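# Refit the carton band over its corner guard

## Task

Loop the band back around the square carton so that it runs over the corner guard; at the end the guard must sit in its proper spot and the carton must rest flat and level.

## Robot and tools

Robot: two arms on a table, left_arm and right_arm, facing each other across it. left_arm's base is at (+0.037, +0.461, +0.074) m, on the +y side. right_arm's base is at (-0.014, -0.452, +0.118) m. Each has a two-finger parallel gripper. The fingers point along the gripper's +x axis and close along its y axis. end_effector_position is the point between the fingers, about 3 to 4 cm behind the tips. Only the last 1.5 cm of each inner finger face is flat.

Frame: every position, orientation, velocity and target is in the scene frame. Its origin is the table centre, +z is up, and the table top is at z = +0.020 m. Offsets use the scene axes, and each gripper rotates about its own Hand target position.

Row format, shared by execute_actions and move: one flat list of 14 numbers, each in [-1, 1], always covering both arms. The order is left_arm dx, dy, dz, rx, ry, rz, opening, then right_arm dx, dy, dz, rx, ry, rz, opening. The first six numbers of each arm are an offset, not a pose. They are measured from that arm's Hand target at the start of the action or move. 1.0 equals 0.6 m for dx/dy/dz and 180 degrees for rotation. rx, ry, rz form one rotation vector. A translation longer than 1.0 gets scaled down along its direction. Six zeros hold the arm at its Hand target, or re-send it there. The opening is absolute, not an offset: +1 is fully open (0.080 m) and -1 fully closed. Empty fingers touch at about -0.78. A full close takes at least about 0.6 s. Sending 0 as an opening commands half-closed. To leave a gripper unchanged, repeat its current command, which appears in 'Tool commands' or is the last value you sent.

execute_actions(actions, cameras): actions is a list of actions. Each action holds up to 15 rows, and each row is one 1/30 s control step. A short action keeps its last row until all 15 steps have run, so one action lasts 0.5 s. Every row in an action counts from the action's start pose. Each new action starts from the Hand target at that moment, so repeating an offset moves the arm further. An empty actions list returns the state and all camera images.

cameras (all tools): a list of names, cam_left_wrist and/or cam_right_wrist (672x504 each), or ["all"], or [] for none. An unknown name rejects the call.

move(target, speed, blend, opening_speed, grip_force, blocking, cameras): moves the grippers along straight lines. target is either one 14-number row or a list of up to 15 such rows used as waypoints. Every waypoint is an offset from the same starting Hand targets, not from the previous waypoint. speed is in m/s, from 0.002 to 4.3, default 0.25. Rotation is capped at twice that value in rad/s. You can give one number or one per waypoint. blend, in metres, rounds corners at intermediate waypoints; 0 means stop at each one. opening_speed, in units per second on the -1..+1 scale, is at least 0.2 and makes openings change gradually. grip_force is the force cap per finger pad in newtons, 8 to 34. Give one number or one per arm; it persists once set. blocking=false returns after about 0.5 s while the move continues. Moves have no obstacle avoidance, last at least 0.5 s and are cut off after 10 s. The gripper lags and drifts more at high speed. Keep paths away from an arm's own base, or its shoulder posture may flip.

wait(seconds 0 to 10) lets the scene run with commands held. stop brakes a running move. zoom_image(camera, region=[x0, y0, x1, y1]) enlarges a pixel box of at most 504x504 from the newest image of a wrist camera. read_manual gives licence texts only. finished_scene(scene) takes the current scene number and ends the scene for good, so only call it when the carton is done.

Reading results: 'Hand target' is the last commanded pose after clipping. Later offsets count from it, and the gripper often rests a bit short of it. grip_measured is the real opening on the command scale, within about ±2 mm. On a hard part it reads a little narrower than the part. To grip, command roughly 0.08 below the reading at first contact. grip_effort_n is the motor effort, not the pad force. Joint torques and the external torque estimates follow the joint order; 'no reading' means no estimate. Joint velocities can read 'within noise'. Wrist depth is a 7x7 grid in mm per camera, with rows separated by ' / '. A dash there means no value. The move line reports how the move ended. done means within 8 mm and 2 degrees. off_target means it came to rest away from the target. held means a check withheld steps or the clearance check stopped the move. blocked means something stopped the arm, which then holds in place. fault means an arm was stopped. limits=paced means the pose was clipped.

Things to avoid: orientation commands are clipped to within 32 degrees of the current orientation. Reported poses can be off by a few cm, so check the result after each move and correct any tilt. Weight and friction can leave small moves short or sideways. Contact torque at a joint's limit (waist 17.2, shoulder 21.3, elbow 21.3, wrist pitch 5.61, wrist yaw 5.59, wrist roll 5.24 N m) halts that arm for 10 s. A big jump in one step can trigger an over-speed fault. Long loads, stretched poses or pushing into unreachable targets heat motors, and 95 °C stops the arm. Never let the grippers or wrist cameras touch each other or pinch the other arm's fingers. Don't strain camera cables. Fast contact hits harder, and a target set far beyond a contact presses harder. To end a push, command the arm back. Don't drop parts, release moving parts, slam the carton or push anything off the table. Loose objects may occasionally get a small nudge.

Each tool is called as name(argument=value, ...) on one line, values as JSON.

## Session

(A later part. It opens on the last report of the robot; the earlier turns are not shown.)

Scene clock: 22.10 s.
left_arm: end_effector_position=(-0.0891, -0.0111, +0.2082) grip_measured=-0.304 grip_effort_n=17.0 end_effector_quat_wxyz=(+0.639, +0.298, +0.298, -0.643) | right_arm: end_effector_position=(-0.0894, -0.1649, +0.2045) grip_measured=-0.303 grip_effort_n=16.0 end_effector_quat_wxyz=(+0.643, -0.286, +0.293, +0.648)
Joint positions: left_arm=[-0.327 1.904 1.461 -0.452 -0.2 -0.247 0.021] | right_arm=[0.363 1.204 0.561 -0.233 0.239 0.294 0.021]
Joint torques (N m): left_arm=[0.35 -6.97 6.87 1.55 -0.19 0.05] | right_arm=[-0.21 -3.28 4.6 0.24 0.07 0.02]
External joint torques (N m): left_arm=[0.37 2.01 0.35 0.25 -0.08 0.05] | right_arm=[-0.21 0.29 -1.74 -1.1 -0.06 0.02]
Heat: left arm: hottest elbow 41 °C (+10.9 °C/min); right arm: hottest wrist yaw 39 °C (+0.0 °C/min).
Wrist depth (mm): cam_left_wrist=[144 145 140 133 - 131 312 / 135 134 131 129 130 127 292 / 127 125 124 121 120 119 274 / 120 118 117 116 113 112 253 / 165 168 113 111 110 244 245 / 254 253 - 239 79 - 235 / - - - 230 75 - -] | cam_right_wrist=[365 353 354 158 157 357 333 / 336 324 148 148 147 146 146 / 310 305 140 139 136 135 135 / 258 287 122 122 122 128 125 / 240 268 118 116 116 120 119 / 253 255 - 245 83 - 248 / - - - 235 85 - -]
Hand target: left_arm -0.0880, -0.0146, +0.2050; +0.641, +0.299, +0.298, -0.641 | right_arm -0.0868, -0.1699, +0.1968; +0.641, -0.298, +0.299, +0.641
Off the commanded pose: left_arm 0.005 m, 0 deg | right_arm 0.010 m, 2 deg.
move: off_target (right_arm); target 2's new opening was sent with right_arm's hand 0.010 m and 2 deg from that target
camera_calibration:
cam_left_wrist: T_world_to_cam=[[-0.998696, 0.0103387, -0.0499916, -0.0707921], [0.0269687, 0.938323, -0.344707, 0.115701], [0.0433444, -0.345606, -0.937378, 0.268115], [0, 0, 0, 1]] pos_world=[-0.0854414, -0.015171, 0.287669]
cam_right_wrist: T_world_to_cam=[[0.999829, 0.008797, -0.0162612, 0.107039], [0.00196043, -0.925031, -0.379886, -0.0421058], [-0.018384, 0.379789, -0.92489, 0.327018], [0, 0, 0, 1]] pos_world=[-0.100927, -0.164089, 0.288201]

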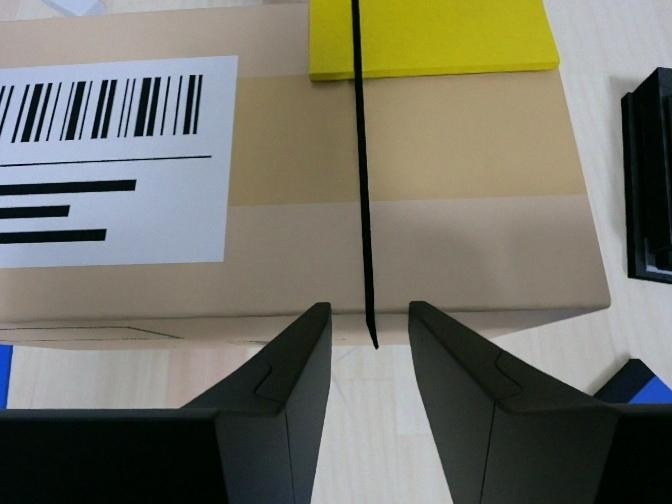

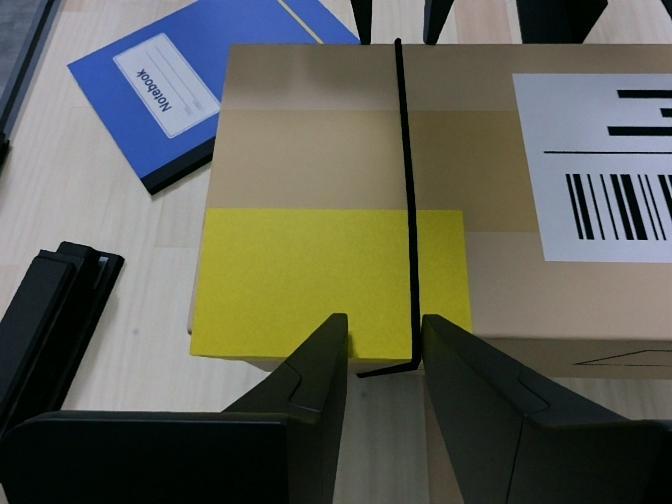

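zoom_image(camera="cam_right_wrist", region=[300, 280, 500, 420])

zoom_image(camera="cam_left_wrist", region=[290, 270, 450, 380])

Scaled by 2.520 from the camera's 672x504 image, which has a finer 960x720 frame.

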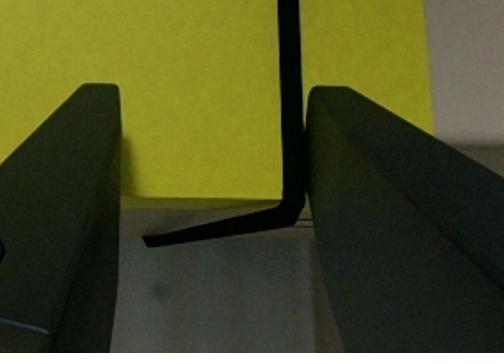

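Scaled by 3.150 from the camera's 672x504 image, which has a finer 960x720 frame.

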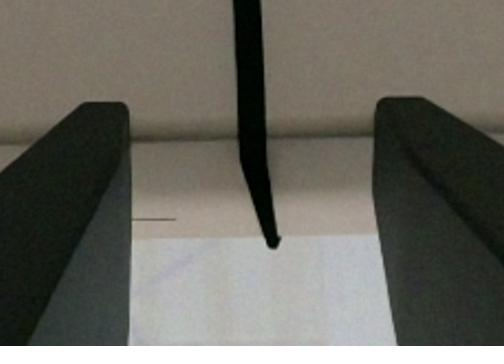

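move(target=[[0,0,0,0,0,0,-1,0,0,0,0,0,0,-1],[0,0.007,0.017,0,0,0,-1,0,-0.010,0.026,0,0,0,-1],[-0.020,0.007,0.017,0,0,0,-1,-0.0115,-0.010,0.026,0,0,0,-1]], opening_speed=1.2, speed=0.08, cameras=["all"])

Scene clock: 25.53 s.
left_arm: end_effector_position=(-0.0975, -0.0088, +0.2132) grip_measured=-0.772 grip_effort_n=-29.5 end_effector_quat_wxyz=(+0.641, +0.301, +0.298, -0.641) | right_arm: end_effector_position=(-0.0914, -0.1775, +0.2090) grip_measured=-0.766 grip_effort_n=-70.9 end_effector_quat_wxyz=(+0.641, -0.300, +0.300, +0.639)
Joint positions: left_arm=[-0.35 1.907 1.488 -0.486 -0.22 -0.266 0] | right_arm=[0.398 1.165 0.581 -0.336 0.262 0.327 0.001]
Joint torques (N m): left_arm=[-0.48 -7.85 7.52 0.78 -0.19 -0.21] | right_arm=[0.46 -3.45 6.99 0.79 0.17 0.11]
External joint torques (N m): left_arm=[-0.47 1.33 0.9 -0.52 -0.07 -0.22] | right_arm=[0.45 -0.14 0.69 -0.47 0.03 0.11]
Heat: left arm: hottest elbow 41 °C (+9.4 °C/min); right arm: hottest wrist yaw 39 °C (+0.0 °C/min).
Wrist depth (mm): cam_left_wrist=[150 148 144 141 135 137 313 / 139 137 135 134 131 133 304 / 131 129 128 124 123 123 275 / 123 122 120 119 117 115 260 / 202 146 149 101 120 249 250 / 258 255 - - - 244 - / - - - - - - -] | cam_right_wrist=[345 337 159 157 156 157 157 / 321 312 145 144 146 145 145 / 301 301 136 138 136 136 136 / - 280 124 124 125 130 128 / 264 264 121 119 120 183 180 / 252 255 254 - 79 255 255 / - - - - - - -]
Hand target: left_arm -0.0999, -0.0105, +0.2153; +0.641, +0.299, +0.298, -0.641 | right_arm -0.0937, -0.1759, +0.2124; +0.641, -0.298, +0.299, +0.641
Off the commanded pose: left_arm 0.004 m, 0 deg | right_arm 0.004 m, 0 deg.
move: done
camera_calibration:
cam_left_wrist: T_world_to_cam=[[-0.998424, 0.00721467, -0.055661, -0.0776776], [0.0257724, 0.939904, -0.340466, 0.114433], [0.0498596, -0.341364, -0.938608, 0.274891], [0, 0, 0, 1]] pos_world=[-0.0942104, -0.0131572, 0.292652]
cam_right_wrist: T_world_to_cam=[[0.999985, 0.0040079, -0.00372265, 0.105761], [0.00246346, -0.937601, -0.347706, -0.0610178], [-0.00488392, 0.347691, -0.937596, 0.334142], [0, 0, 0, 1]] pos_world=[-0.103977, -0.173812, 0.292468]

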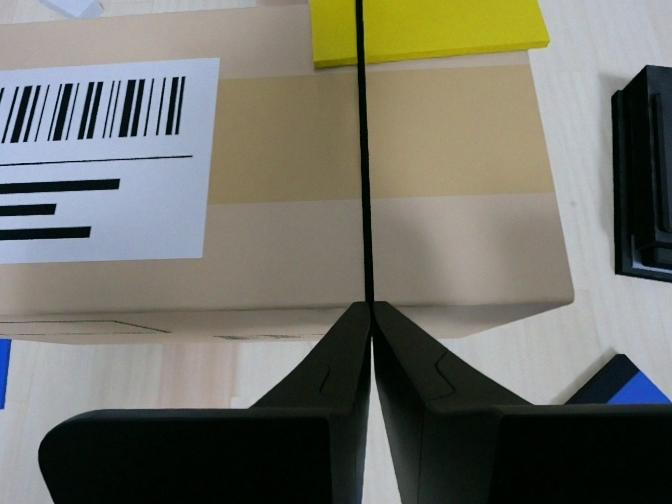

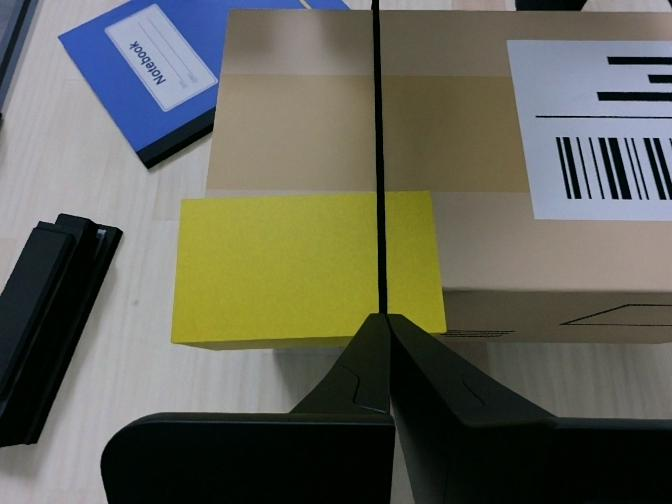

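zoom_image(camera="cam_right_wrist", region=[150, 170, 500, 380])

zoom_image(camera="cam_left_wrist", region=[270, 0, 600, 120])

Scaled by 1.440 from the camera's 672x504 image, which has a finer 960x720 frame.

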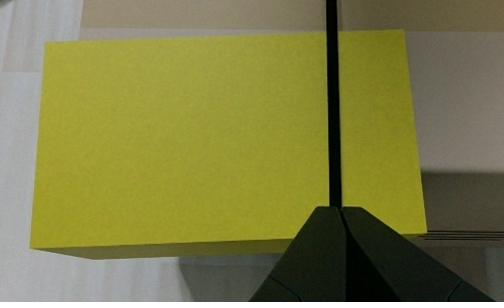

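Scaled by 1.527 from the camera's 672x504 image, which has a finer 960x720 frame.

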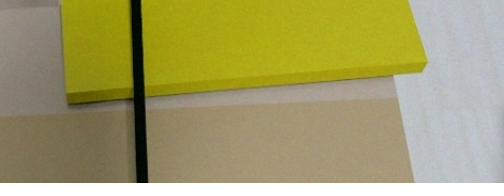

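move(target=[[-0.002,-0.008,-0.017,0,0,0,-1,0,0,0.025,0,0,0,-1],[-0.002,-0.008,-0.017,0,0,0,-0.3,0,0,0.025,0,0,0,-1]], opening_speed=0.8, speed=0.06, cameras=["all"])

Scene clock: 28.13 s.
left_arm: end_effector_position=(-0.0988, -0.0126, +0.2098) grip_measured=-0.304 grip_effort_n=17.0 end_effector_quat_wxyz=(+0.642, +0.298, +0.296, -0.642) | right_arm: end_effector_position=(-0.0912, -0.1781, +0.2183) grip_measured=-0.766 grip_effort_n=-70.9 end_effector_quat_wxyz=(+0.639, -0.309, +0.304, +0.635)
Joint positions: left_arm=[-0.351 1.92 1.488 -0.465 -0.223 -0.266 0.021] | right_arm=[0.398 1.16 0.628 -0.409 0.262 0.327 0.001]
Joint torques (N m): left_arm=[-0.25 -6.79 6.85 1.54 -0.08 -0.14] | right_arm=[0.45 -5.33 7.29 0.83 0.18 0.12]
External joint torques (N m): left_arm=[-0.26 2.45 0.24 0.23 0.04 -0.14] | right_arm=[0.44 -1.97 0.87 -0.42 0.04 0.11]
Heat: left arm: hottest elbow 42 °C (+10.7 °C/min); right arm: hottest wrist yaw 39 °C (+0.0 °C/min).
Wrist depth (mm): cam_left_wrist=[332 147 143 138 132 136 314 / 137 136 134 132 131 132 297 / 129 128 126 123 122 122 271 / 121 120 118 116 115 113 256 / 151 116 114 113 111 174 248 / 256 255 - 241 79 - 241 / - - - 231 75 - -] | cam_right_wrist=[344 341 164 164 165 165 166 / 326 322 153 154 154 155 155 / 307 308 146 145 145 143 145 / 253 285 130 131 137 137 137 / 245 270 129 129 136 199 195 / 257 263 263 - 79 265 265 / - - - - - - -]
Hand target: left_arm -0.1011, -0.0152, +0.2050; +0.641, +0.299, +0.298, -0.641 | right_arm -0.0937, -0.1759, +0.2273; +0.641, -0.298, +0.299, +0.641
Off the commanded pose: left_arm 0.006 m, 0 deg | right_arm 0.010 m, 1 deg.
move: off_target (right_arm)
camera_calibration:
cam_left_wrist: T_world_to_cam=[[-0.998471, 0.00585383, -0.054975, -0.0792637], [0.0246647, 0.937102, -0.348182, 0.118377], [0.049479, -0.349006, -0.935814, 0.269823], [0, 0, 0, 1]] pos_world=[-0.0954128, -0.0162979, 0.289363]
cam_right_wrist: T_world_to_cam=[[0.999982, 0.00400904, 0.00448913, 0.103784], [0.00526552, -0.944009, -0.329878, -0.0630798], [0.00291528, 0.329896, -0.944013, 0.341973], [0, 0, 0, 1]] pos_world=[-0.104447, -0.172779, 0.301552]

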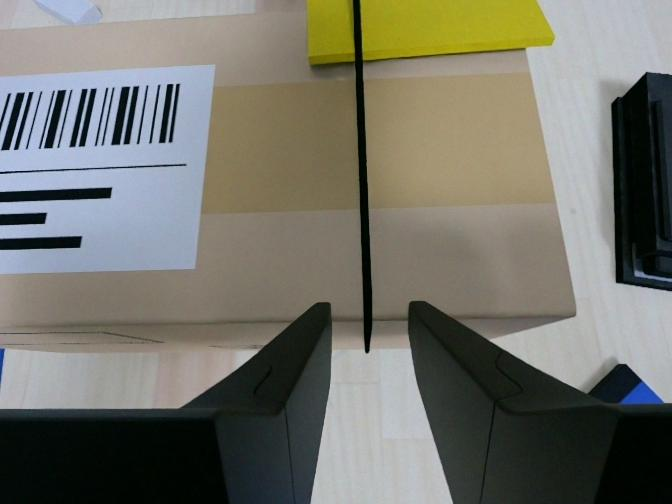

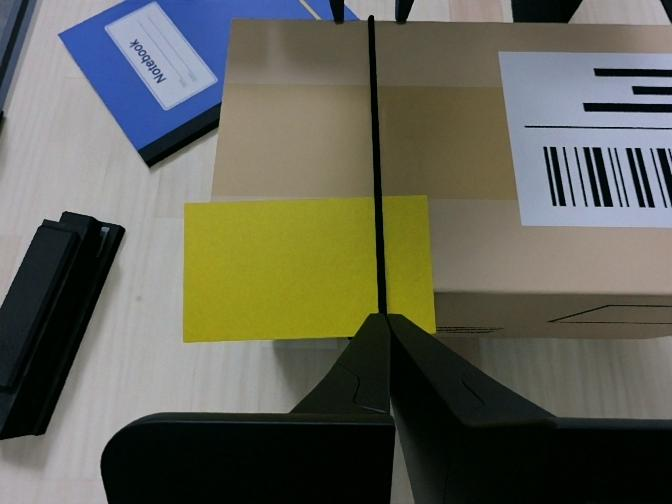

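move(target=[[0,0.0,0.005,0,0,0,-0.3,0,0.0,-0.04,0,0,0,-1],[0,0.02,0.03,0,0,0,-0.3,0,0.0,-0.04,0,0,0,-0.2]], opening_speed=0.8, speed=0.06, cameras=["all"])

Scene clock: 32.37 s.
left_arm: end_effector_position=(-0.1003, -0.0034, +0.2154) grip_measured=-0.303 grip_effort_n=15.1 end_effector_quat_wxyz=(+0.638, +0.307, +0.301, -0.639) | right_arm: end_effector_position=(-0.0942, -0.1730, +0.2089) grip_measured=-0.203 grip_effort_n=14.2 end_effector_quat_wxyz=(+0.642, -0.292, +0.297, +0.644)
Joint positions: left_arm=[-0.361 1.897 1.492 -0.515 -0.224 -0.273 0.021] | right_arm=[0.401 1.179 0.578 -0.3 0.262 0.327 0.026]
Joint torques (N m): left_arm=[-0.31 -9.67 6.47 1.09 -0.25 -0.17] | right_arm=[0.23 -3.25 4.47 1.35 0.18 0.11]
External joint torques (N m): left_arm=[-0.2 -0.78 0 -0.16 -0.13 -0.18] | right_arm=[0.25 0.16 -1.85 0.07 0.04 0.11]
Heat: left arm: hottest elbow 43 °C (+11.1 °C/min); right arm: hottest wrist yaw 39 °C (+0.0 °C/min).
Wrist depth (mm): cam_left_wrist=[151 149 146 144 - 140 312 / 142 140 138 135 134 294 275 / 133 132 131 127 127 127 269 / 127 125 123 121 120 261 261 / 266 200 156 161 130 254 252 / 262 261 - 246 80 - - / - - - 237 75 - -] | cam_right_wrist=[356 336 160 158 159 159 158 / 328 319 148 148 148 147 147 / 307 305 142 134 135 137 137 / 256 283 126 126 125 130 128 / 249 265 196 - 120 146 145 / 249 257 - 249 97 - 253 / - - - 239 236 73 -]
Hand target: left_arm -0.1011, -0.0032, +0.2229; +0.641, +0.299, +0.298, -0.641 | right_arm -0.0937, -0.1759, +0.2033; +0.641, -0.298, +0.299, +0.641
Off the commanded pose: left_arm 0.008 m, 1 deg | right_arm 0.006 m, 1 deg.
move: done
camera_calibration:
cam_left_wrist: T_world_to_cam=[[-0.998188, 0.0105183, -0.0592496, -0.079664], [0.0294149, 0.944244, -0.327931, 0.107815], [0.0524968, -0.329079, -0.942842, 0.280104], [0, 0, 0, 1]] pos_world=[-0.0973956, -0.00878926, 0.29473]
cam_right_wrist: T_world_to_cam=[[0.999912, 0.00677887, -0.0113975, 0.110689], [0.00216043, -0.931261, -0.364347, -0.0523093], [-0.0130839, 0.36429, -0.931194, 0.333208], [0, 0, 0, 1]] pos_world=[-0.106207, -0.170848, 0.292484]

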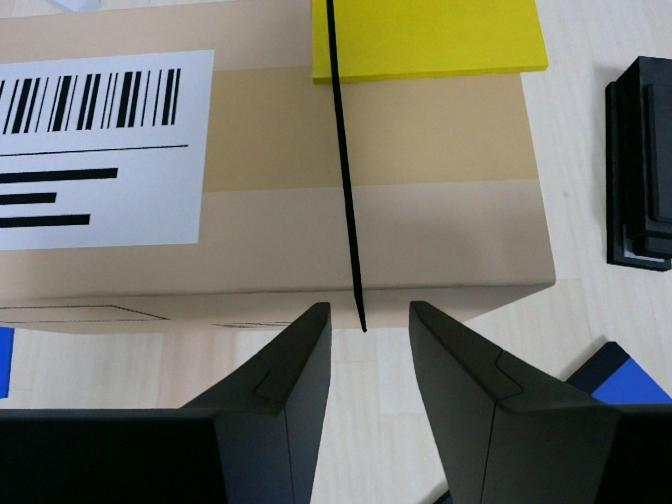

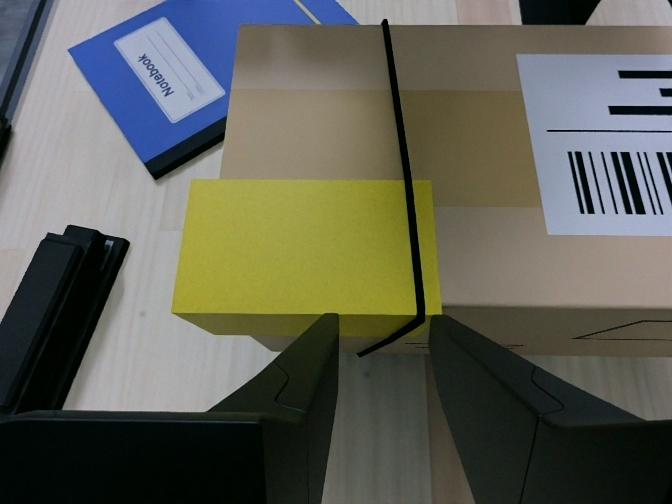

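move(target=[[0,0.05,0.06,0,0,0,-0.3,0,-0.02,0.083,0,0,0,-0.2],[0,0.05,0.06,0,0,0,-0.3,-0.152,-0.02,0.083,0,0,0,-1],[0,0.05,0.06,0,0,0,-0.3,-0.152,0.0517,-0.037,0,0,0,-1]], speed=0.15, opening_speed=2, cameras=["all"])

Scene clock: 37.07 s.
left_arm: end_effector_position=(-0.1010, +0.0254, +0.2547) grip_measured=-0.303 grip_effort_n=15.1 end_effector_quat_wxyz=(+0.639, +0.304, +0.300, -0.640) | right_arm: end_effector_position=(-0.1867, -0.1435, +0.1873) grip_measured=-0.766 grip_effort_n=-70.5 end_effector_quat_wxyz=(+0.642, -0.291, +0.298, +0.644)
Joint positions: left_arm=[-0.39 1.777 1.492 -0.633 -0.242 -0.297 0.021] | right_arm=[0.671 1.555 0.785 -0.208 0.421 0.56 0.001]
Joint torques (N m): left_arm=[-0.31 -8.74 5.99 1.08 -0.25 -0.17] | right_arm=[-0.26 -4.87 4.32 1.45 0.1 -0.05]
External joint torques (N m): left_arm=[-0.31 -0.56 -0.63 -0.2 -0.12 -0.17] | right_arm=[-0.26 0.88 -1.53 0.27 -0.14 -0.05]
Heat: left arm: hottest elbow 43 °C (+9.7 °C/min); right arm: hottest wrist pitch 39 °C (+4.9 °C/min).
Wrist depth (mm): cam_left_wrist=[403 393 200 194 196 191 367 / 193 191 188 183 181 350 337 / 181 180 177 174 171 328 286 / 175 173 173 175 202 310 303 / 317 308 307 296 298 296 293 / 302 301 - 285 80 - - / - - - 274 75 - -] | cam_right_wrist=[1344 321 300 304 316 136 128 / 1361 299 287 288 292 120 118 / 275 278 274 276 250 113 110 / 261 261 260 260 213 100 100 / 245 239 241 247 163 97 95 / 231 229 235 - 78 - 90 / - - - - - - -]
Hand target: left_arm -0.1011, +0.0268, +0.2589; +0.641, +0.299, +0.298, -0.641 | right_arm -0.1849, -0.1449, +0.1812; +0.640, -0.298, +0.299, +0.641
Off the commanded pose: left_arm 0.004 m, 1 deg | right_arm 0.007 m, 1 deg.
move: done
camera_calibration:
cam_left_wrist: T_world_to_cam=[[-0.99834, 0.0101512, -0.0566987, -0.0789081], [0.0285742, 0.94197, -0.33448, 0.095269], [0.050013, -0.335545, -0.940696, 0.32609], [0, 0, 0, 1]] pos_world=[-0.0978081, 0.0204781, 0.334143]
cam_right_wrist: T_world_to_cam=[[0.999883, 0.00599654, -0.0140656, 0.203051], [0.000461388, -0.931304, -0.364242, -0.0328443], [-0.0152835, 0.364193, -0.931198, 0.300784], [0, 0, 0, 1]] pos_world=[-0.198416, -0.141349, 0.270982]

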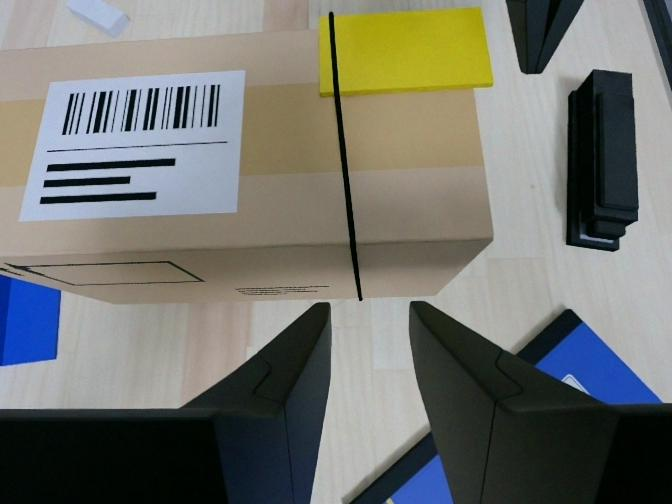

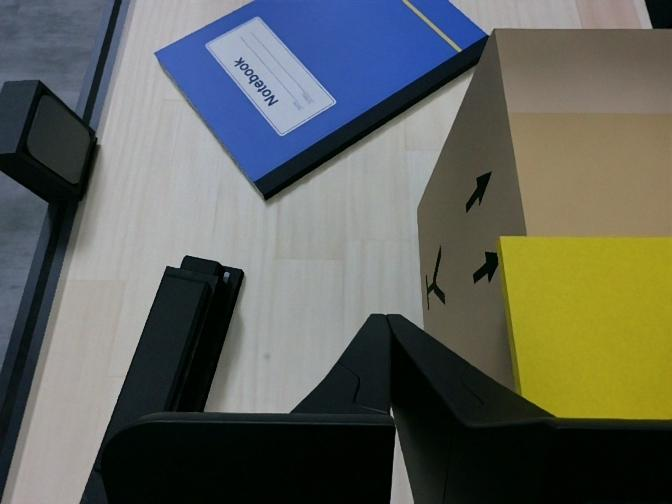

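move(target=[[0,0,0,0,0,0,-0.3,0,0.022,-0.003,0,0,0,-1],[0,0,0,0,0,0,-0.3,0.05,0.022,-0.003,0,0,0,-1]], speed=0.05, cameras=["all"])

Scene clock: 39.10 s.
left_arm: end_effector_position=(-0.1010, +0.0254, +0.2547) grip_measured=-0.303 grip_effort_n=15.1 end_effector_quat_wxyz=(+0.639, +0.304, +0.300, -0.640) | right_arm: end_effector_position=(-0.1628, -0.1311, +0.1794) grip_measured=-0.766 grip_effort_n=-70.5 end_effector_quat_wxyz=(+0.633, -0.299, +0.300, +0.647)
Joint positions: left_arm=[-0.39 1.777 1.492 -0.633 -0.242 -0.297 0.021] | right_arm=[0.563 1.553 0.749 -0.149 0.341 0.455 0.001]
Joint torques (N m): left_arm=[-0.31 -8.73 5.97 1.08 -0.26 -0.17] | right_arm=[-1.22 -7.31 3.76 1.26 0.44 -0.09]
External joint torques (N m): left_arm=[-0.21 -0.56 -0.62 -0.19 -0.13 -0.17] | right_arm=[-1.23 -1.61 -2.07 0.03 0.26 -0.09]
Heat: left arm: hottest elbow 43 °C (+9.2 °C/min); right arm: hottest wrist pitch 39 °C (+4.6 °C/min).
Wrist depth (mm): cam_left_wrist=[403 394 200 197 189 192 367 / 193 191 188 184 181 345 339 / 182 180 177 173 172 330 287 / 176 173 173 176 203 309 303 / 312 308 308 297 298 299 293 / 301 302 - 285 80 - - / - - - 274 75 - -] | cam_right_wrist=[1353 306 302 295 306 306 115 / 286 284 273 276 128 108 107 / 265 268 263 267 127 102 100 / 252 251 251 250 123 96 94 / 237 205 236 240 92 86 86 / 228 197 226 - 78 83 83 / - - - - - - -]
Hand target: left_arm -0.1011, +0.0268, +0.2589; +0.641, +0.299, +0.298, -0.641 | right_arm -0.1549, -0.1317, +0.1794; +0.641, -0.298, +0.299, +0.641
Off the commanded pose: left_arm 0.004 m, 1 deg | right_arm 0.008 m, 1 deg.
move: done
camera_calibration:
cam_left_wrist: T_world_to_cam=[[-0.99834, 0.0101512, -0.0566987, -0.0789081], [0.0285742, 0.94197, -0.33448, 0.095269], [0.050013, -0.335545, -0.940696, 0.32609], [0, 0, 0, 1]] pos_world=[-0.0978081, 0.0204781, 0.334143]
cam_right_wrist: T_world_to_cam=[[0.99963, 0.0233168, -0.0140416, 0.181241], [0.0169611, -0.937105, -0.348635, -0.0249928], [-0.0212875, 0.348268, -0.937153, 0.287287], [0, 0, 0, 1]] pos_world=[-0.174634, -0.1277, 0.263064]

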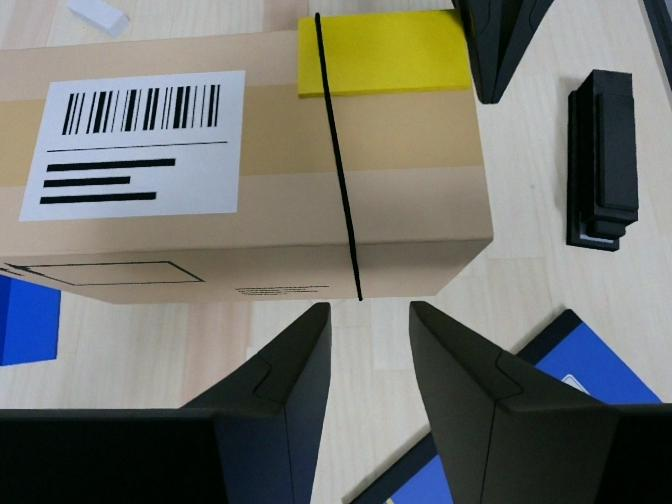

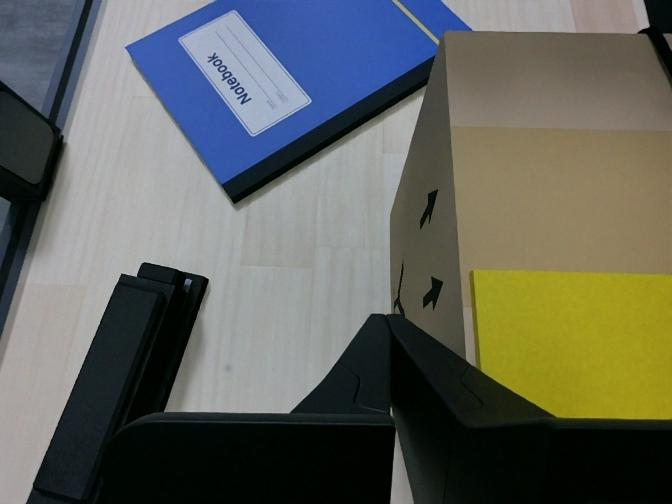

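move(target=[[0,0,0,0,0,0,-0.2,-0.0585,0,0,0,0,0,-1],[0,0,0,0,0,0,-0.2,-0.0585,-0.0805,0.134,0,0,0,-1],[0,0,0,0,0,0,-0.2,0.135,-0.0805,0.134,0,0,0,-0.2],[0.004,-0.04,-0.048,0,0,0,-0.2,0.135,-0.0805,0.078,0,0,0,-0.2]], speed=0.15, blend=[0.01,0.02,0.02,0], cameras=["all"])

Scene clock: 43.97 s.
left_arm: end_effector_position=(-0.0994, +0.0034, +0.2357) grip_measured=-0.203 grip_effort_n=15.1 end_effector_quat_wxyz=(+0.642, +0.293, +0.298, -0.642) | right_arm: end_effector_position=(-0.0748, -0.1783, +0.2321) grip_measured=-0.202 grip_effort_n=14.2 end_effector_quat_wxyz=(+0.643, -0.293, +0.296, +0.643)
Joint positions: left_arm=[-0.366 1.846 1.492 -0.54 -0.229 -0.285 0.026] | right_arm=[0.319 1.084 0.62 -0.422 0.214 0.26 0.026]
Joint torques (N m): left_arm=[0.34 -7.1 5.81 1.45 -0.08 0.23] | right_arm=[-0.3 -2.71 4.65 1.61 -0.04 -0.04]
External joint torques (N m): left_arm=[0.32 1.68 -0.86 0.14 0.04 0.23] | right_arm=[-0.29 0.28 -1.92 0.29 -0.15 -0.04]
Heat: left arm: hottest elbow 43 °C (+8.2 °C/min); right arm: hottest wrist pitch 39 °C (+4.1 °C/min).
Wrist depth (mm): cam_left_wrist=[377 375 371 177 375 353 348 / 169 167 164 159 159 329 330 / 160 157 155 151 152 309 299 / - 147 146 144 142 287 283 / 229 232 184 238 154 278 276 / 279 - - 268 85 - - / - - - 255 249 - -] | cam_right_wrist=[393 380 363 384 385 372 377 / 359 350 177 176 176 175 175 / 333 328 167 164 164 164 164 / 295 312 - 150 154 153 153 / 266 289 - - 147 174 170 / 276 280 - 271 97 - 276 / - - - 259 256 73 -]
Hand target: left_arm -0.0986, +0.0028, +0.2302; +0.641, +0.299, +0.298, -0.641 | right_arm -0.0739, -0.1800, +0.2262; +0.641, -0.298, +0.299, +0.641
Off the commanded pose: left_arm 0.006 m, 1 deg | right_arm 0.006 m, 1 deg.
move: done; blend cut to 0 m at target 1, 0 m at target 3
camera_calibration:
cam_left_wrist: T_world_to_cam=[[-0.998936, 0.00181054, -0.0460932, -0.0807255], [0.0179501, 0.93573, -0.35226, 0.112634], [0.042493, -0.352712, -0.934766, 0.29861], [0, 0, 0, 1]] pos_world=[-0.0953502, 0.0000746902, 0.315086]
cam_right_wrist: T_world_to_cam=[[0.999949, 0.00562274, -0.0084113, 0.0905374], [0.00216242, -0.930918, -0.365223, -0.0484568], [-0.00988378, 0.365186, -0.930882, 0.357427], [0, 0, 0, 1]] pos_world=[-0.0868952, -0.176146, 0.315786]

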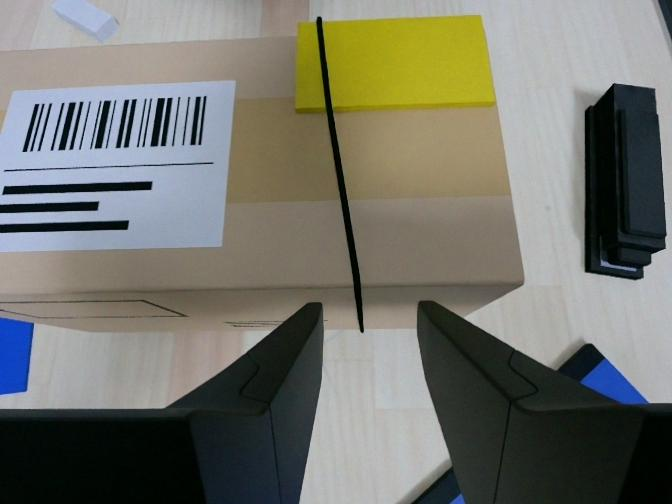

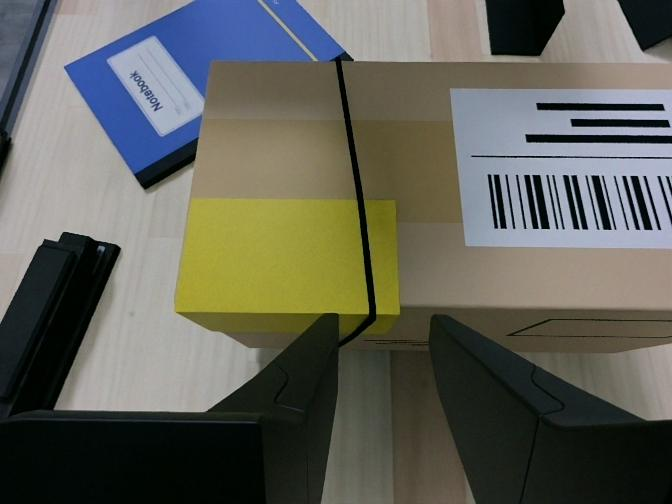

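move(target=[0,-0.0233,-0.04,0,0,0,-0.2,0,0.02,-0.05,0,0,0,-0.2], speed=0.06, cameras=["all"])

Scene clock: 45.27 s.
left_arm: end_effector_position=(-0.1002, -0.0119, +0.2148) grip_measured=-0.203 grip_effort_n=15.1 end_effector_quat_wxyz=(+0.643, +0.290, +0.297, -0.644) | right_arm: end_effector_position=(-0.0748, -0.1668, +0.2038) grip_measured=-0.202 grip_effort_n=14.2 end_effector_quat_wxyz=(+0.643, -0.293, +0.294, +0.644)
Joint positions: left_arm=[-0.354 1.909 1.486 -0.462 -0.221 -0.275 0.026] | right_arm=[0.3 1.179 0.551 -0.252 0.202 0.243 0.026]
Joint torques (N m): left_arm=[0.27 -7.44 5.03 1.49 -0.06 0.23] | right_arm=[-0.38 -2 4.37 2.17 -0.07 -0.01]
External joint torques (N m): left_arm=[0.29 1.58 -1.49 0.19 0.05 0.23] | right_arm=[-0.37 1.39 -1.93 0.86 -0.17 -0.02]
Heat: left arm: hottest elbow 43 °C (+8.0 °C/min); right arm: hottest wrist pitch 39 °C (+4.0 °C/min).
Wrist depth (mm): cam_left_wrist=[153 151 149 144 143 330 327 / 142 142 140 136 135 305 307 / 133 132 131 126 128 130 273 / 125 124 123 122 120 267 265 / 121 120 119 119 116 250 254 / 258 - - 247 85 - 242 / - - - 234 230 - -] | cam_right_wrist=[352 342 155 152 155 154 154 / 320 310 143 141 143 143 142 / 303 293 136 133 133 132 130 / 276 125 119 121 123 125 124 / 258 258 117 115 117 119 119 / 252 251 - 245 97 - 247 / - - - 235 232 73 -]
Hand target: left_arm -0.0986, -0.0112, +0.2063; +0.641, +0.299, +0.298, -0.641 | right_arm -0.0739, -0.1680, +0.1962; +0.641, -0.298, +0.299, +0.641
Off the commanded pose: left_arm 0.009 m, 1 deg | right_arm 0.008 m, 1 deg.
move: off_target (left_arm)
camera_calibration:
cam_left_wrist: T_world_to_cam=[[-0.99904, 0.00203535, -0.0437496, -0.0828647], [0.0176118, 0.933266, -0.358754, 0.120948], [0.0400998, -0.35918, -0.932406, 0.272987], [0, 0, 0, 1]] pos_world=[-0.095862, -0.0146567, 0.2943]
cam_right_wrist: T_world_to_cam=[[0.999945, 0.00718345, -0.00768479, 0.0904823], [0.00386261, -0.930234, -0.366946, -0.0475456], [-0.00978459, 0.366896, -0.93021, 0.326959], [0, 0, 0, 1]] pos_world=[-0.0870945, -0.164838, 0.287389]

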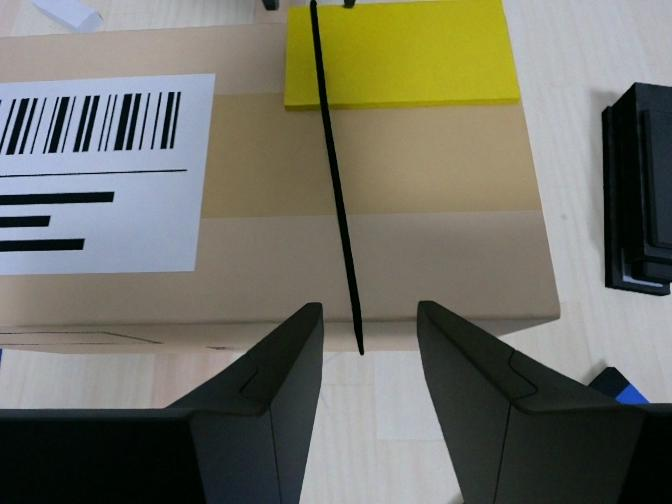

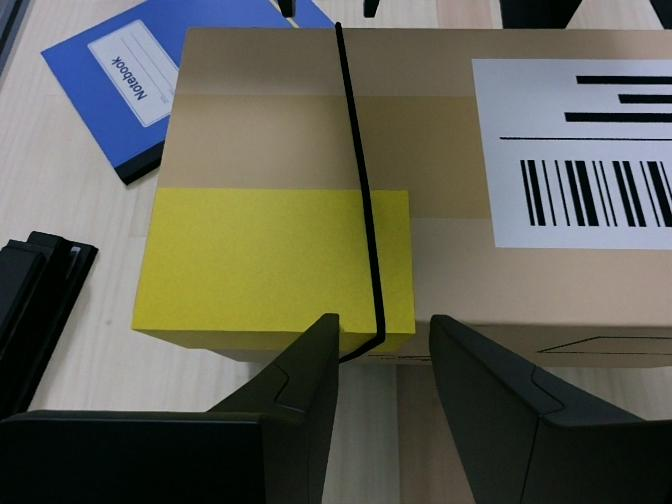

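move(target=[0,-0.0033,-0.016,0,0,0,-0.2,0,0.001,-0.015,0,0,0,-0.2], speed=0.06, cameras=["all"])

Scene clock: 46.23 s.
left_arm: end_effector_position=(-0.1006, -0.0135, +0.2096) grip_measured=-0.203 grip_effort_n=14.7 end_effector_quat_wxyz=(+0.643, +0.288, +0.295, -0.645) | right_arm: end_effector_position=(-0.0749, -0.1665, +0.2004) grip_measured=-0.202 grip_effort_n=14.2 end_effector_quat_wxyz=(+0.644, -0.287, +0.291, +0.647)
Joint positions: left_arm=[-0.353 1.915 1.47 -0.433 -0.221 -0.274 0.026] | right_arm=[0.3 1.18 0.529 -0.215 0.202 0.241 0.026]
Joint torques (N m): left_arm=[0.39 -6.68 4.65 1.8 -0.06 0.23] | right_arm=[-0.42 0.11 3.96 2.8 -0.1 0.02]
External joint torques (N m): left_arm=[0.42 2.46 -1.92 0.47 0.05 0.23] | right_arm=[-0.41 3.47 -2.31 1.47 -0.2 0.02]
Heat: left arm: hottest elbow 43 °C (+7.8 °C/min); right arm: hottest wrist pitch 40 °C (+5.2 °C/min).
Wrist depth (mm): cam_left_wrist=[150 148 145 144 139 327 324 / 138 137 136 131 132 301 303 / 130 129 128 124 124 126 276 / 121 121 119 118 117 261 262 / 133 116 114 114 111 248 251 / 254 - - 244 85 - 242 / - - - 231 226 - -] | cam_right_wrist=[361 370 156 158 355 155 354 / 326 315 146 145 144 145 144 / 308 297 137 135 134 133 131 / 289 277 123 122 124 125 124 / 256 256 - 115 118 117 119 / 254 252 - 241 97 - 246 / - - - 233 230 73 -]
Hand target: left_arm -0.0987, -0.0131, +0.1965; +0.641, +0.299, +0.298, -0.641 | right_arm -0.0739, -0.1675, +0.1871; +0.640, -0.298, +0.299, +0.641
Off the commanded pose: left_arm 0.013 m, 1 deg | right_arm 0.013 m, 2 deg.
move: off_target (left_arm, right_arm)
camera_calibration:
cam_left_wrist: T_world_to_cam=[[-0.999105, 0.00275929, -0.0422169, -0.0839354], [0.0179827, 0.930939, -0.364731, 0.121874], [0.0382949, -0.365164, -0.930155, 0.266841], [0, 0, 0, 1]] pos_world=[-0.0962706, -0.0157846, 0.289111]
cam_right_wrist: T_world_to_cam=[[0.999905, 0.00842757, -0.0109014, 0.0913927], [0.00366108, -0.925206, -0.379447, -0.0451775], [-0.0132838, 0.379372, -0.925149, 0.324542], [0, 0, 0, 1]] pos_world=[-0.0869075, -0.165691, 0.284103]

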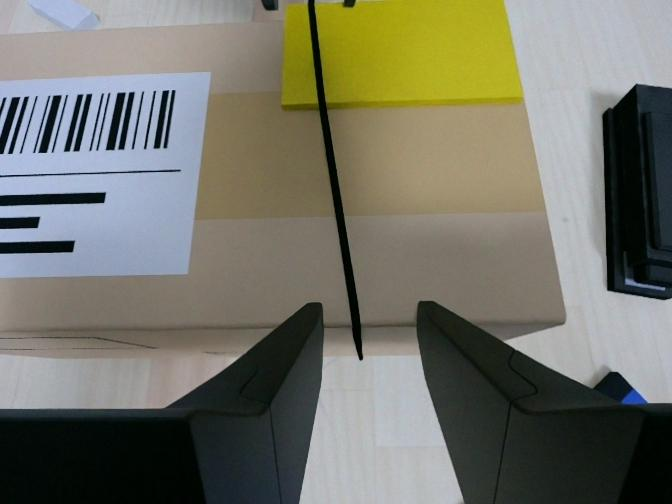

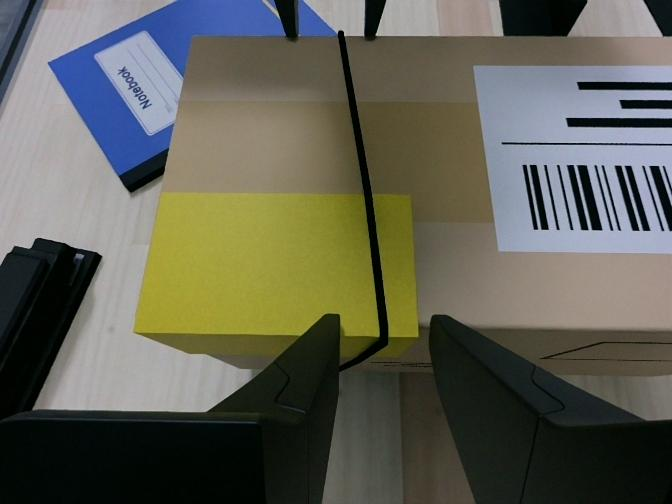

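move(target=[[0,0,0.003,0,0,0,-0.2,0,-0.001,0.037,0,0,0,-0.2],[0,0,0.003,0,0,0,-0.2,0,-0.001,0.037,0,0,0,-0.57],[0,0,0.003,0,0,0,-0.2,0,0,0.007,0,0,0,-0.57]], speed=0.06, cameras=["all"])

Scene clock: 48.93 s.
left_arm: end_effector_position=(-0.1004, -0.0135, +0.2096) grip_measured=-0.203 grip_effort_n=15.1 end_effector_quat_wxyz=(+0.643, +0.288, +0.295, -0.645) | right_arm: end_effector_position=(-0.0748, -0.1658, +0.2031) grip_measured=-0.568 grip_effort_n=-12.8 end_effector_quat_wxyz=(+0.643, -0.289, +0.293, +0.646)
Joint positions: left_arm=[-0.353 1.915 1.47 -0.433 -0.221 -0.274 0.026] | right_arm=[0.298 1.18 0.544 -0.234 0.201 0.241 0.009]
Joint torques (N m): left_arm=[0.34 -6.81 5.24 1.33 -0.06 0.23] | right_arm=[-0.31 -0.9 3.84 2.68 -0.04 0.02]
External joint torques (N m): left_arm=[0.4 2.41 -1.43 -0.03 0.05 0.23] | right_arm=[-0.31 2.49 -2.47 1.35 -0.15 0.02]
Heat: left arm: hottest elbow 43 °C (+7.4 °C/min); right arm: hottest wrist pitch 40 °C (+4.9 °C/min).
Wrist depth (mm): cam_left_wrist=[150 149 146 - - 327 325 / 138 137 136 133 131 305 310 / 130 129 128 124 124 126 278 / 121 121 119 118 117 262 262 / 133 116 114 114 111 247 250 / 254 - - 244 86 - 241 / - - - 232 225 - -] | cam_right_wrist=[362 357 349 157 357 155 354 / 327 315 147 146 146 145 145 / 306 296 138 138 135 135 133 / 277 125 121 126 123 127 124 / 258 118 119 113 118 121 120 / 251 254 - - 83 248 248 / - - - - - - -]
Hand target: left_arm -0.0986, -0.0132, +0.1984; +0.641, +0.299, +0.298, -0.641 | right_arm -0.0738, -0.1674, +0.1914; +0.641, -0.298, +0.299, +0.641
Off the commanded pose: left_arm 0.011 m, 1 deg | right_arm 0.012 m, 1 deg.
move: off_target (left_arm, right_arm)
camera_calibration:
cam_left_wrist: T_world_to_cam=[[-0.999108, 0.00234984, -0.0421707, -0.0837554], [0.0175846, 0.930943, -0.364741, 0.121835], [0.0384014, -0.365157, -0.930154, 0.266843], [0, 0, 0, 1]] pos_world=[-0.0960702, -0.0157855, 0.289111]
cam_right_wrist: T_world_to_cam=[[0.999922, 0.00721926, -0.0102229, 0.090916], [0.00286134, -0.927091, -0.374827, -0.0448969], [-0.0121835, 0.374768, -0.927039, 0.326412], [0, 0, 0, 1]] pos_world=[-0.0868036, -0.164609, 0.286698]

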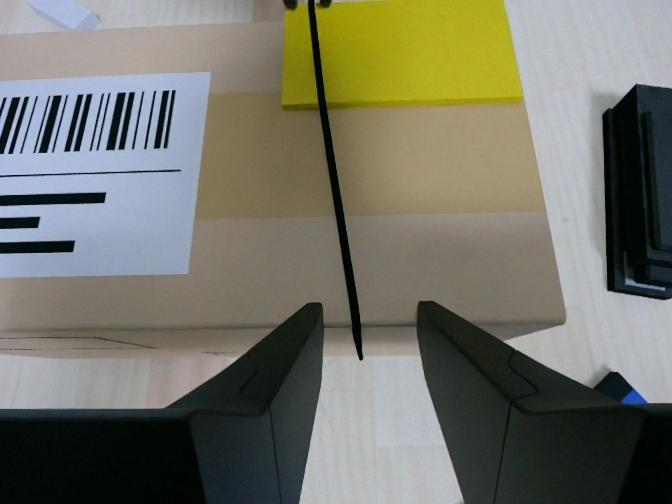

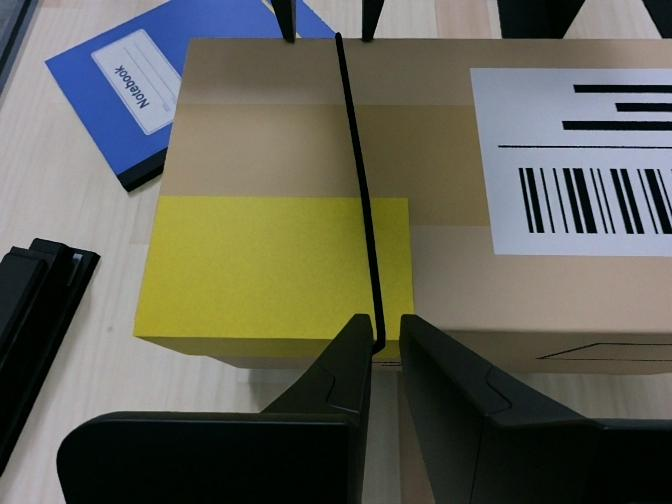

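move(target=[[0,0,0,0,0,0,-1,0,0,0,0,0,0,-1],[0,0.01,0.03,0,0,0,-1,0,-0.003,0.072,0,0,0,-1],[-0.003,0.01,0.03,0,0,0,-1,-0.038,-0.003,0.072,0,0,0,-1]], speed=0.07, opening_speed=1.2, cameras=["all"])

Scene clock: 52.17 s.
left_arm: end_effector_position=(-0.0967, -0.0081, +0.2091) grip_measured=-0.772 grip_effort_n=-29.5 end_effector_quat_wxyz=(+0.642, +0.303, +0.301, -0.636) | right_arm: end_effector_position=(-0.0949, -0.1722, +0.2309) grip_measured=-0.766 grip_effort_n=-70.5 end_effector_quat_wxyz=(+0.639, -0.302, +0.301, +0.640)
Joint positions: left_arm=[-0.351 1.912 1.484 -0.487 -0.226 -0.274 0] | right_arm=[0.401 1.164 0.672 -0.432 0.26 0.326 0.001]
Joint torques (N m): left_arm=[-0.82 -9.52 6.87 0.65 -0.11 -0.02] | right_arm=[0.25 -3.08 7.34 1.13 0.25 0.1]
External joint torques (N m): left_arm=[-0.79 -0.37 0.29 -0.64 0.01 -0.03] | right_arm=[0.28 0.41 0.86 -0.13 0.11 0.1]
Heat: left arm: hottest elbow 43 °C (+6.9 °C/min); right arm: hottest wrist pitch 40 °C (+4.6 °C/min).
Wrist depth (mm): cam_left_wrist=[144 144 139 133 130 303 307 / 136 134 130 128 129 127 287 / 127 126 124 121 120 119 271 / 120 119 117 115 113 112 255 / 239 161 162 101 124 246 246 / 255 254 - - - 241 236 / - - - - - - -] | cam_right_wrist=[372 372 361 355 366 366 373 / 346 337 171 173 171 170 171 / 327 324 164 160 160 160 160 / 310 306 149 - 149 151 150 / 254 288 281 - 140 148 145 / 255 276 275 - 78 276 275 / - - - - - - -]
Hand target: left_arm -0.1005, -0.0071, +0.2164; +0.641, +0.299, +0.298, -0.641 | right_arm -0.0966, -0.1692, +0.2346; +0.641, -0.298, +0.299, +0.641
Off the commanded pose: left_arm 0.008 m, 1 deg | right_arm 0.005 m, 0 deg.
move: done
camera_calibration:
cam_left_wrist: T_world_to_cam=[[-0.998306, -0.000669695, -0.0581768, -0.0766585], [0.0187542, 0.942855, -0.332674, 0.110001], [0.0550751, -0.333201, -0.941246, 0.272302], [0, 0, 0, 1]] pos_world=[-0.0935887, -0.0130348, 0.288438]
cam_right_wrist: T_world_to_cam=[[0.999959, 0.00799658, -0.00418288, 0.110039], [0.00606243, -0.938574, -0.345024, -0.0488668], [-0.00668496, 0.344985, -0.938584, 0.352408], [0, 0, 0, 1]] pos_world=[-0.107383, -0.16832, 0.314365]

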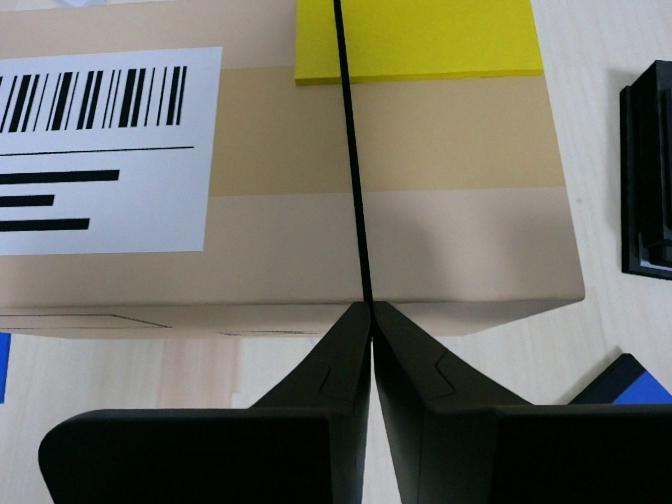

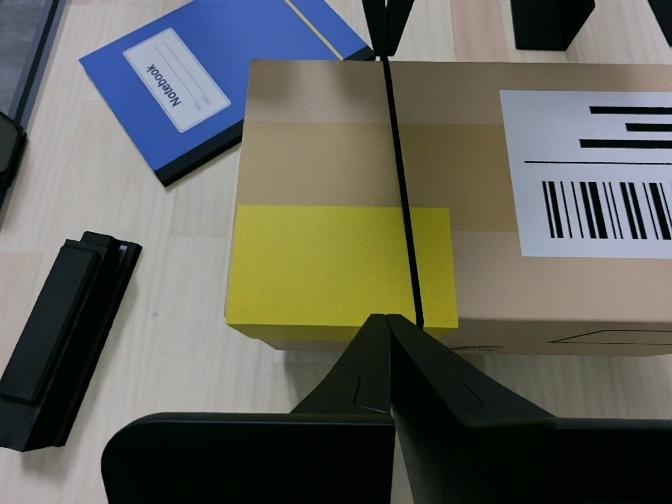

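move(target=[[-0.007,0,0,0,0,0,-1,0.0258,0,0,0,0,0,-0.57],[-0.007,-0.010,-0.023,0,0,0,-1,0.0258,0.001,-0.06,0,0,0,-0.57],[-0.007,-0.010,-0.023,0,0,0,-0.68,0.0258,0.001,-0.078,0,0,0,-0.57]], speed=0.07, opening_speed=1.2, cameras=["all"])

Scene clock: 55.30 s.
left_arm: end_effector_position=(-0.1023, -0.0125, +0.2101) grip_measured=-0.684 grip_effort_n=16.5 end_effector_quat_wxyz=(+0.644, +0.294, +0.296, -0.642) | right_arm: end_effector_position=(-0.0816, -0.1675, +0.2003) grip_measured=-0.572 grip_effort_n=12.3 end_effector_quat_wxyz=(+0.644, -0.288, +0.293, +0.645)
Joint positions: left_arm=[-0.36 1.921 1.487 -0.458 -0.231 -0.278 0.004] | right_arm=[0.335 1.19 0.537 -0.223 0.226 0.273 0.009]
Joint torques (N m): left_arm=[-0.36 -6.96 5.96 1.61 -0.01 -0.03] | right_arm=[-0.28 -0.35 3.83 2.9 -0.1 -0.03]
External joint torques (N m): left_arm=[-0.29 2.2 -0.63 0.29 0.1 -0.04] | right_arm=[-0.29 3.09 -2.43 1.58 -0.21 -0.03]
Heat: left arm: hottest shoulder 43 °C (+10.8 °C/min); right arm: hottest wrist pitch 41 °C (+5.4 °C/min).
Wrist depth (mm): cam_left_wrist=[335 148 143 - 136 319 317 / 138 137 134 130 129 295 294 / 129 129 127 123 123 124 272 / 121 121 119 117 115 117 243 / 151 116 115 101 112 245 248 / 256 254 - - 69 243 239 / - - - - - - -] | cam_right_wrist=[360 348 352 155 157 155 157 / 327 319 146 145 145 144 143 / 306 301 135 134 134 133 131 / 273 285 124 122 123 126 124 / 254 261 116 115 116 119 119 / 249 251 - - 82 246 245 / - - - - - - -]
Hand target: left_arm -0.1047, -0.0131, +0.2024; +0.641, +0.299, +0.298, -0.641 | right_arm -0.0812, -0.1686, +0.1878; +0.641, -0.298, +0.299, +0.641
Off the commanded pose: left_arm 0.008 m, 1 deg | right_arm 0.013 m, 2 deg.
move: off_target (right_arm)
camera_calibration:
cam_left_wrist: T_world_to_cam=[[-0.998657, 0.00102423, -0.0518034, -0.0835727], [0.0193411, 0.934905, -0.354371, 0.119147], [0.0480683, -0.354897, -0.933669, 0.269565], [0, 0, 0, 1]] pos_world=[-0.0987225, -0.0156379, 0.289578]
cam_right_wrist: T_world_to_cam=[[0.999932, 0.0043591, -0.0108394, 0.0973993], [-0.0000390101, -0.926535, -0.376208, -0.0472482], [-0.011683, 0.376183, -0.926472, 0.324585], [0, 0, 0, 1]] pos_world=[-0.0936023, -0.166305, 0.283999]

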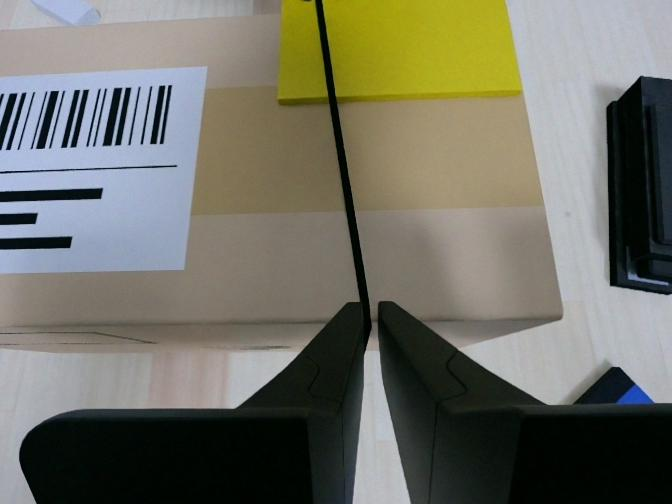

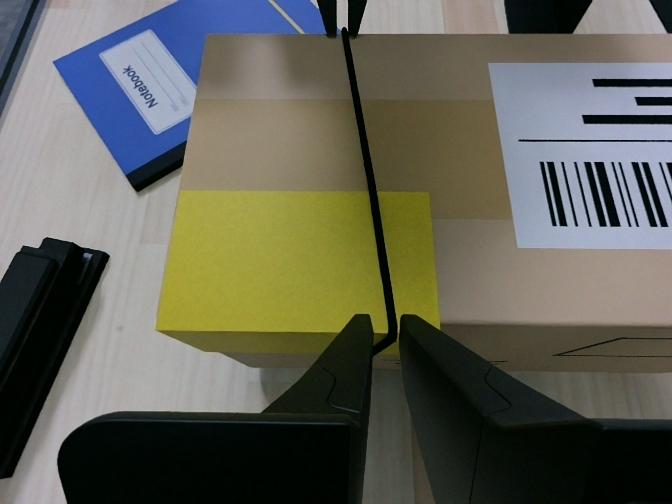

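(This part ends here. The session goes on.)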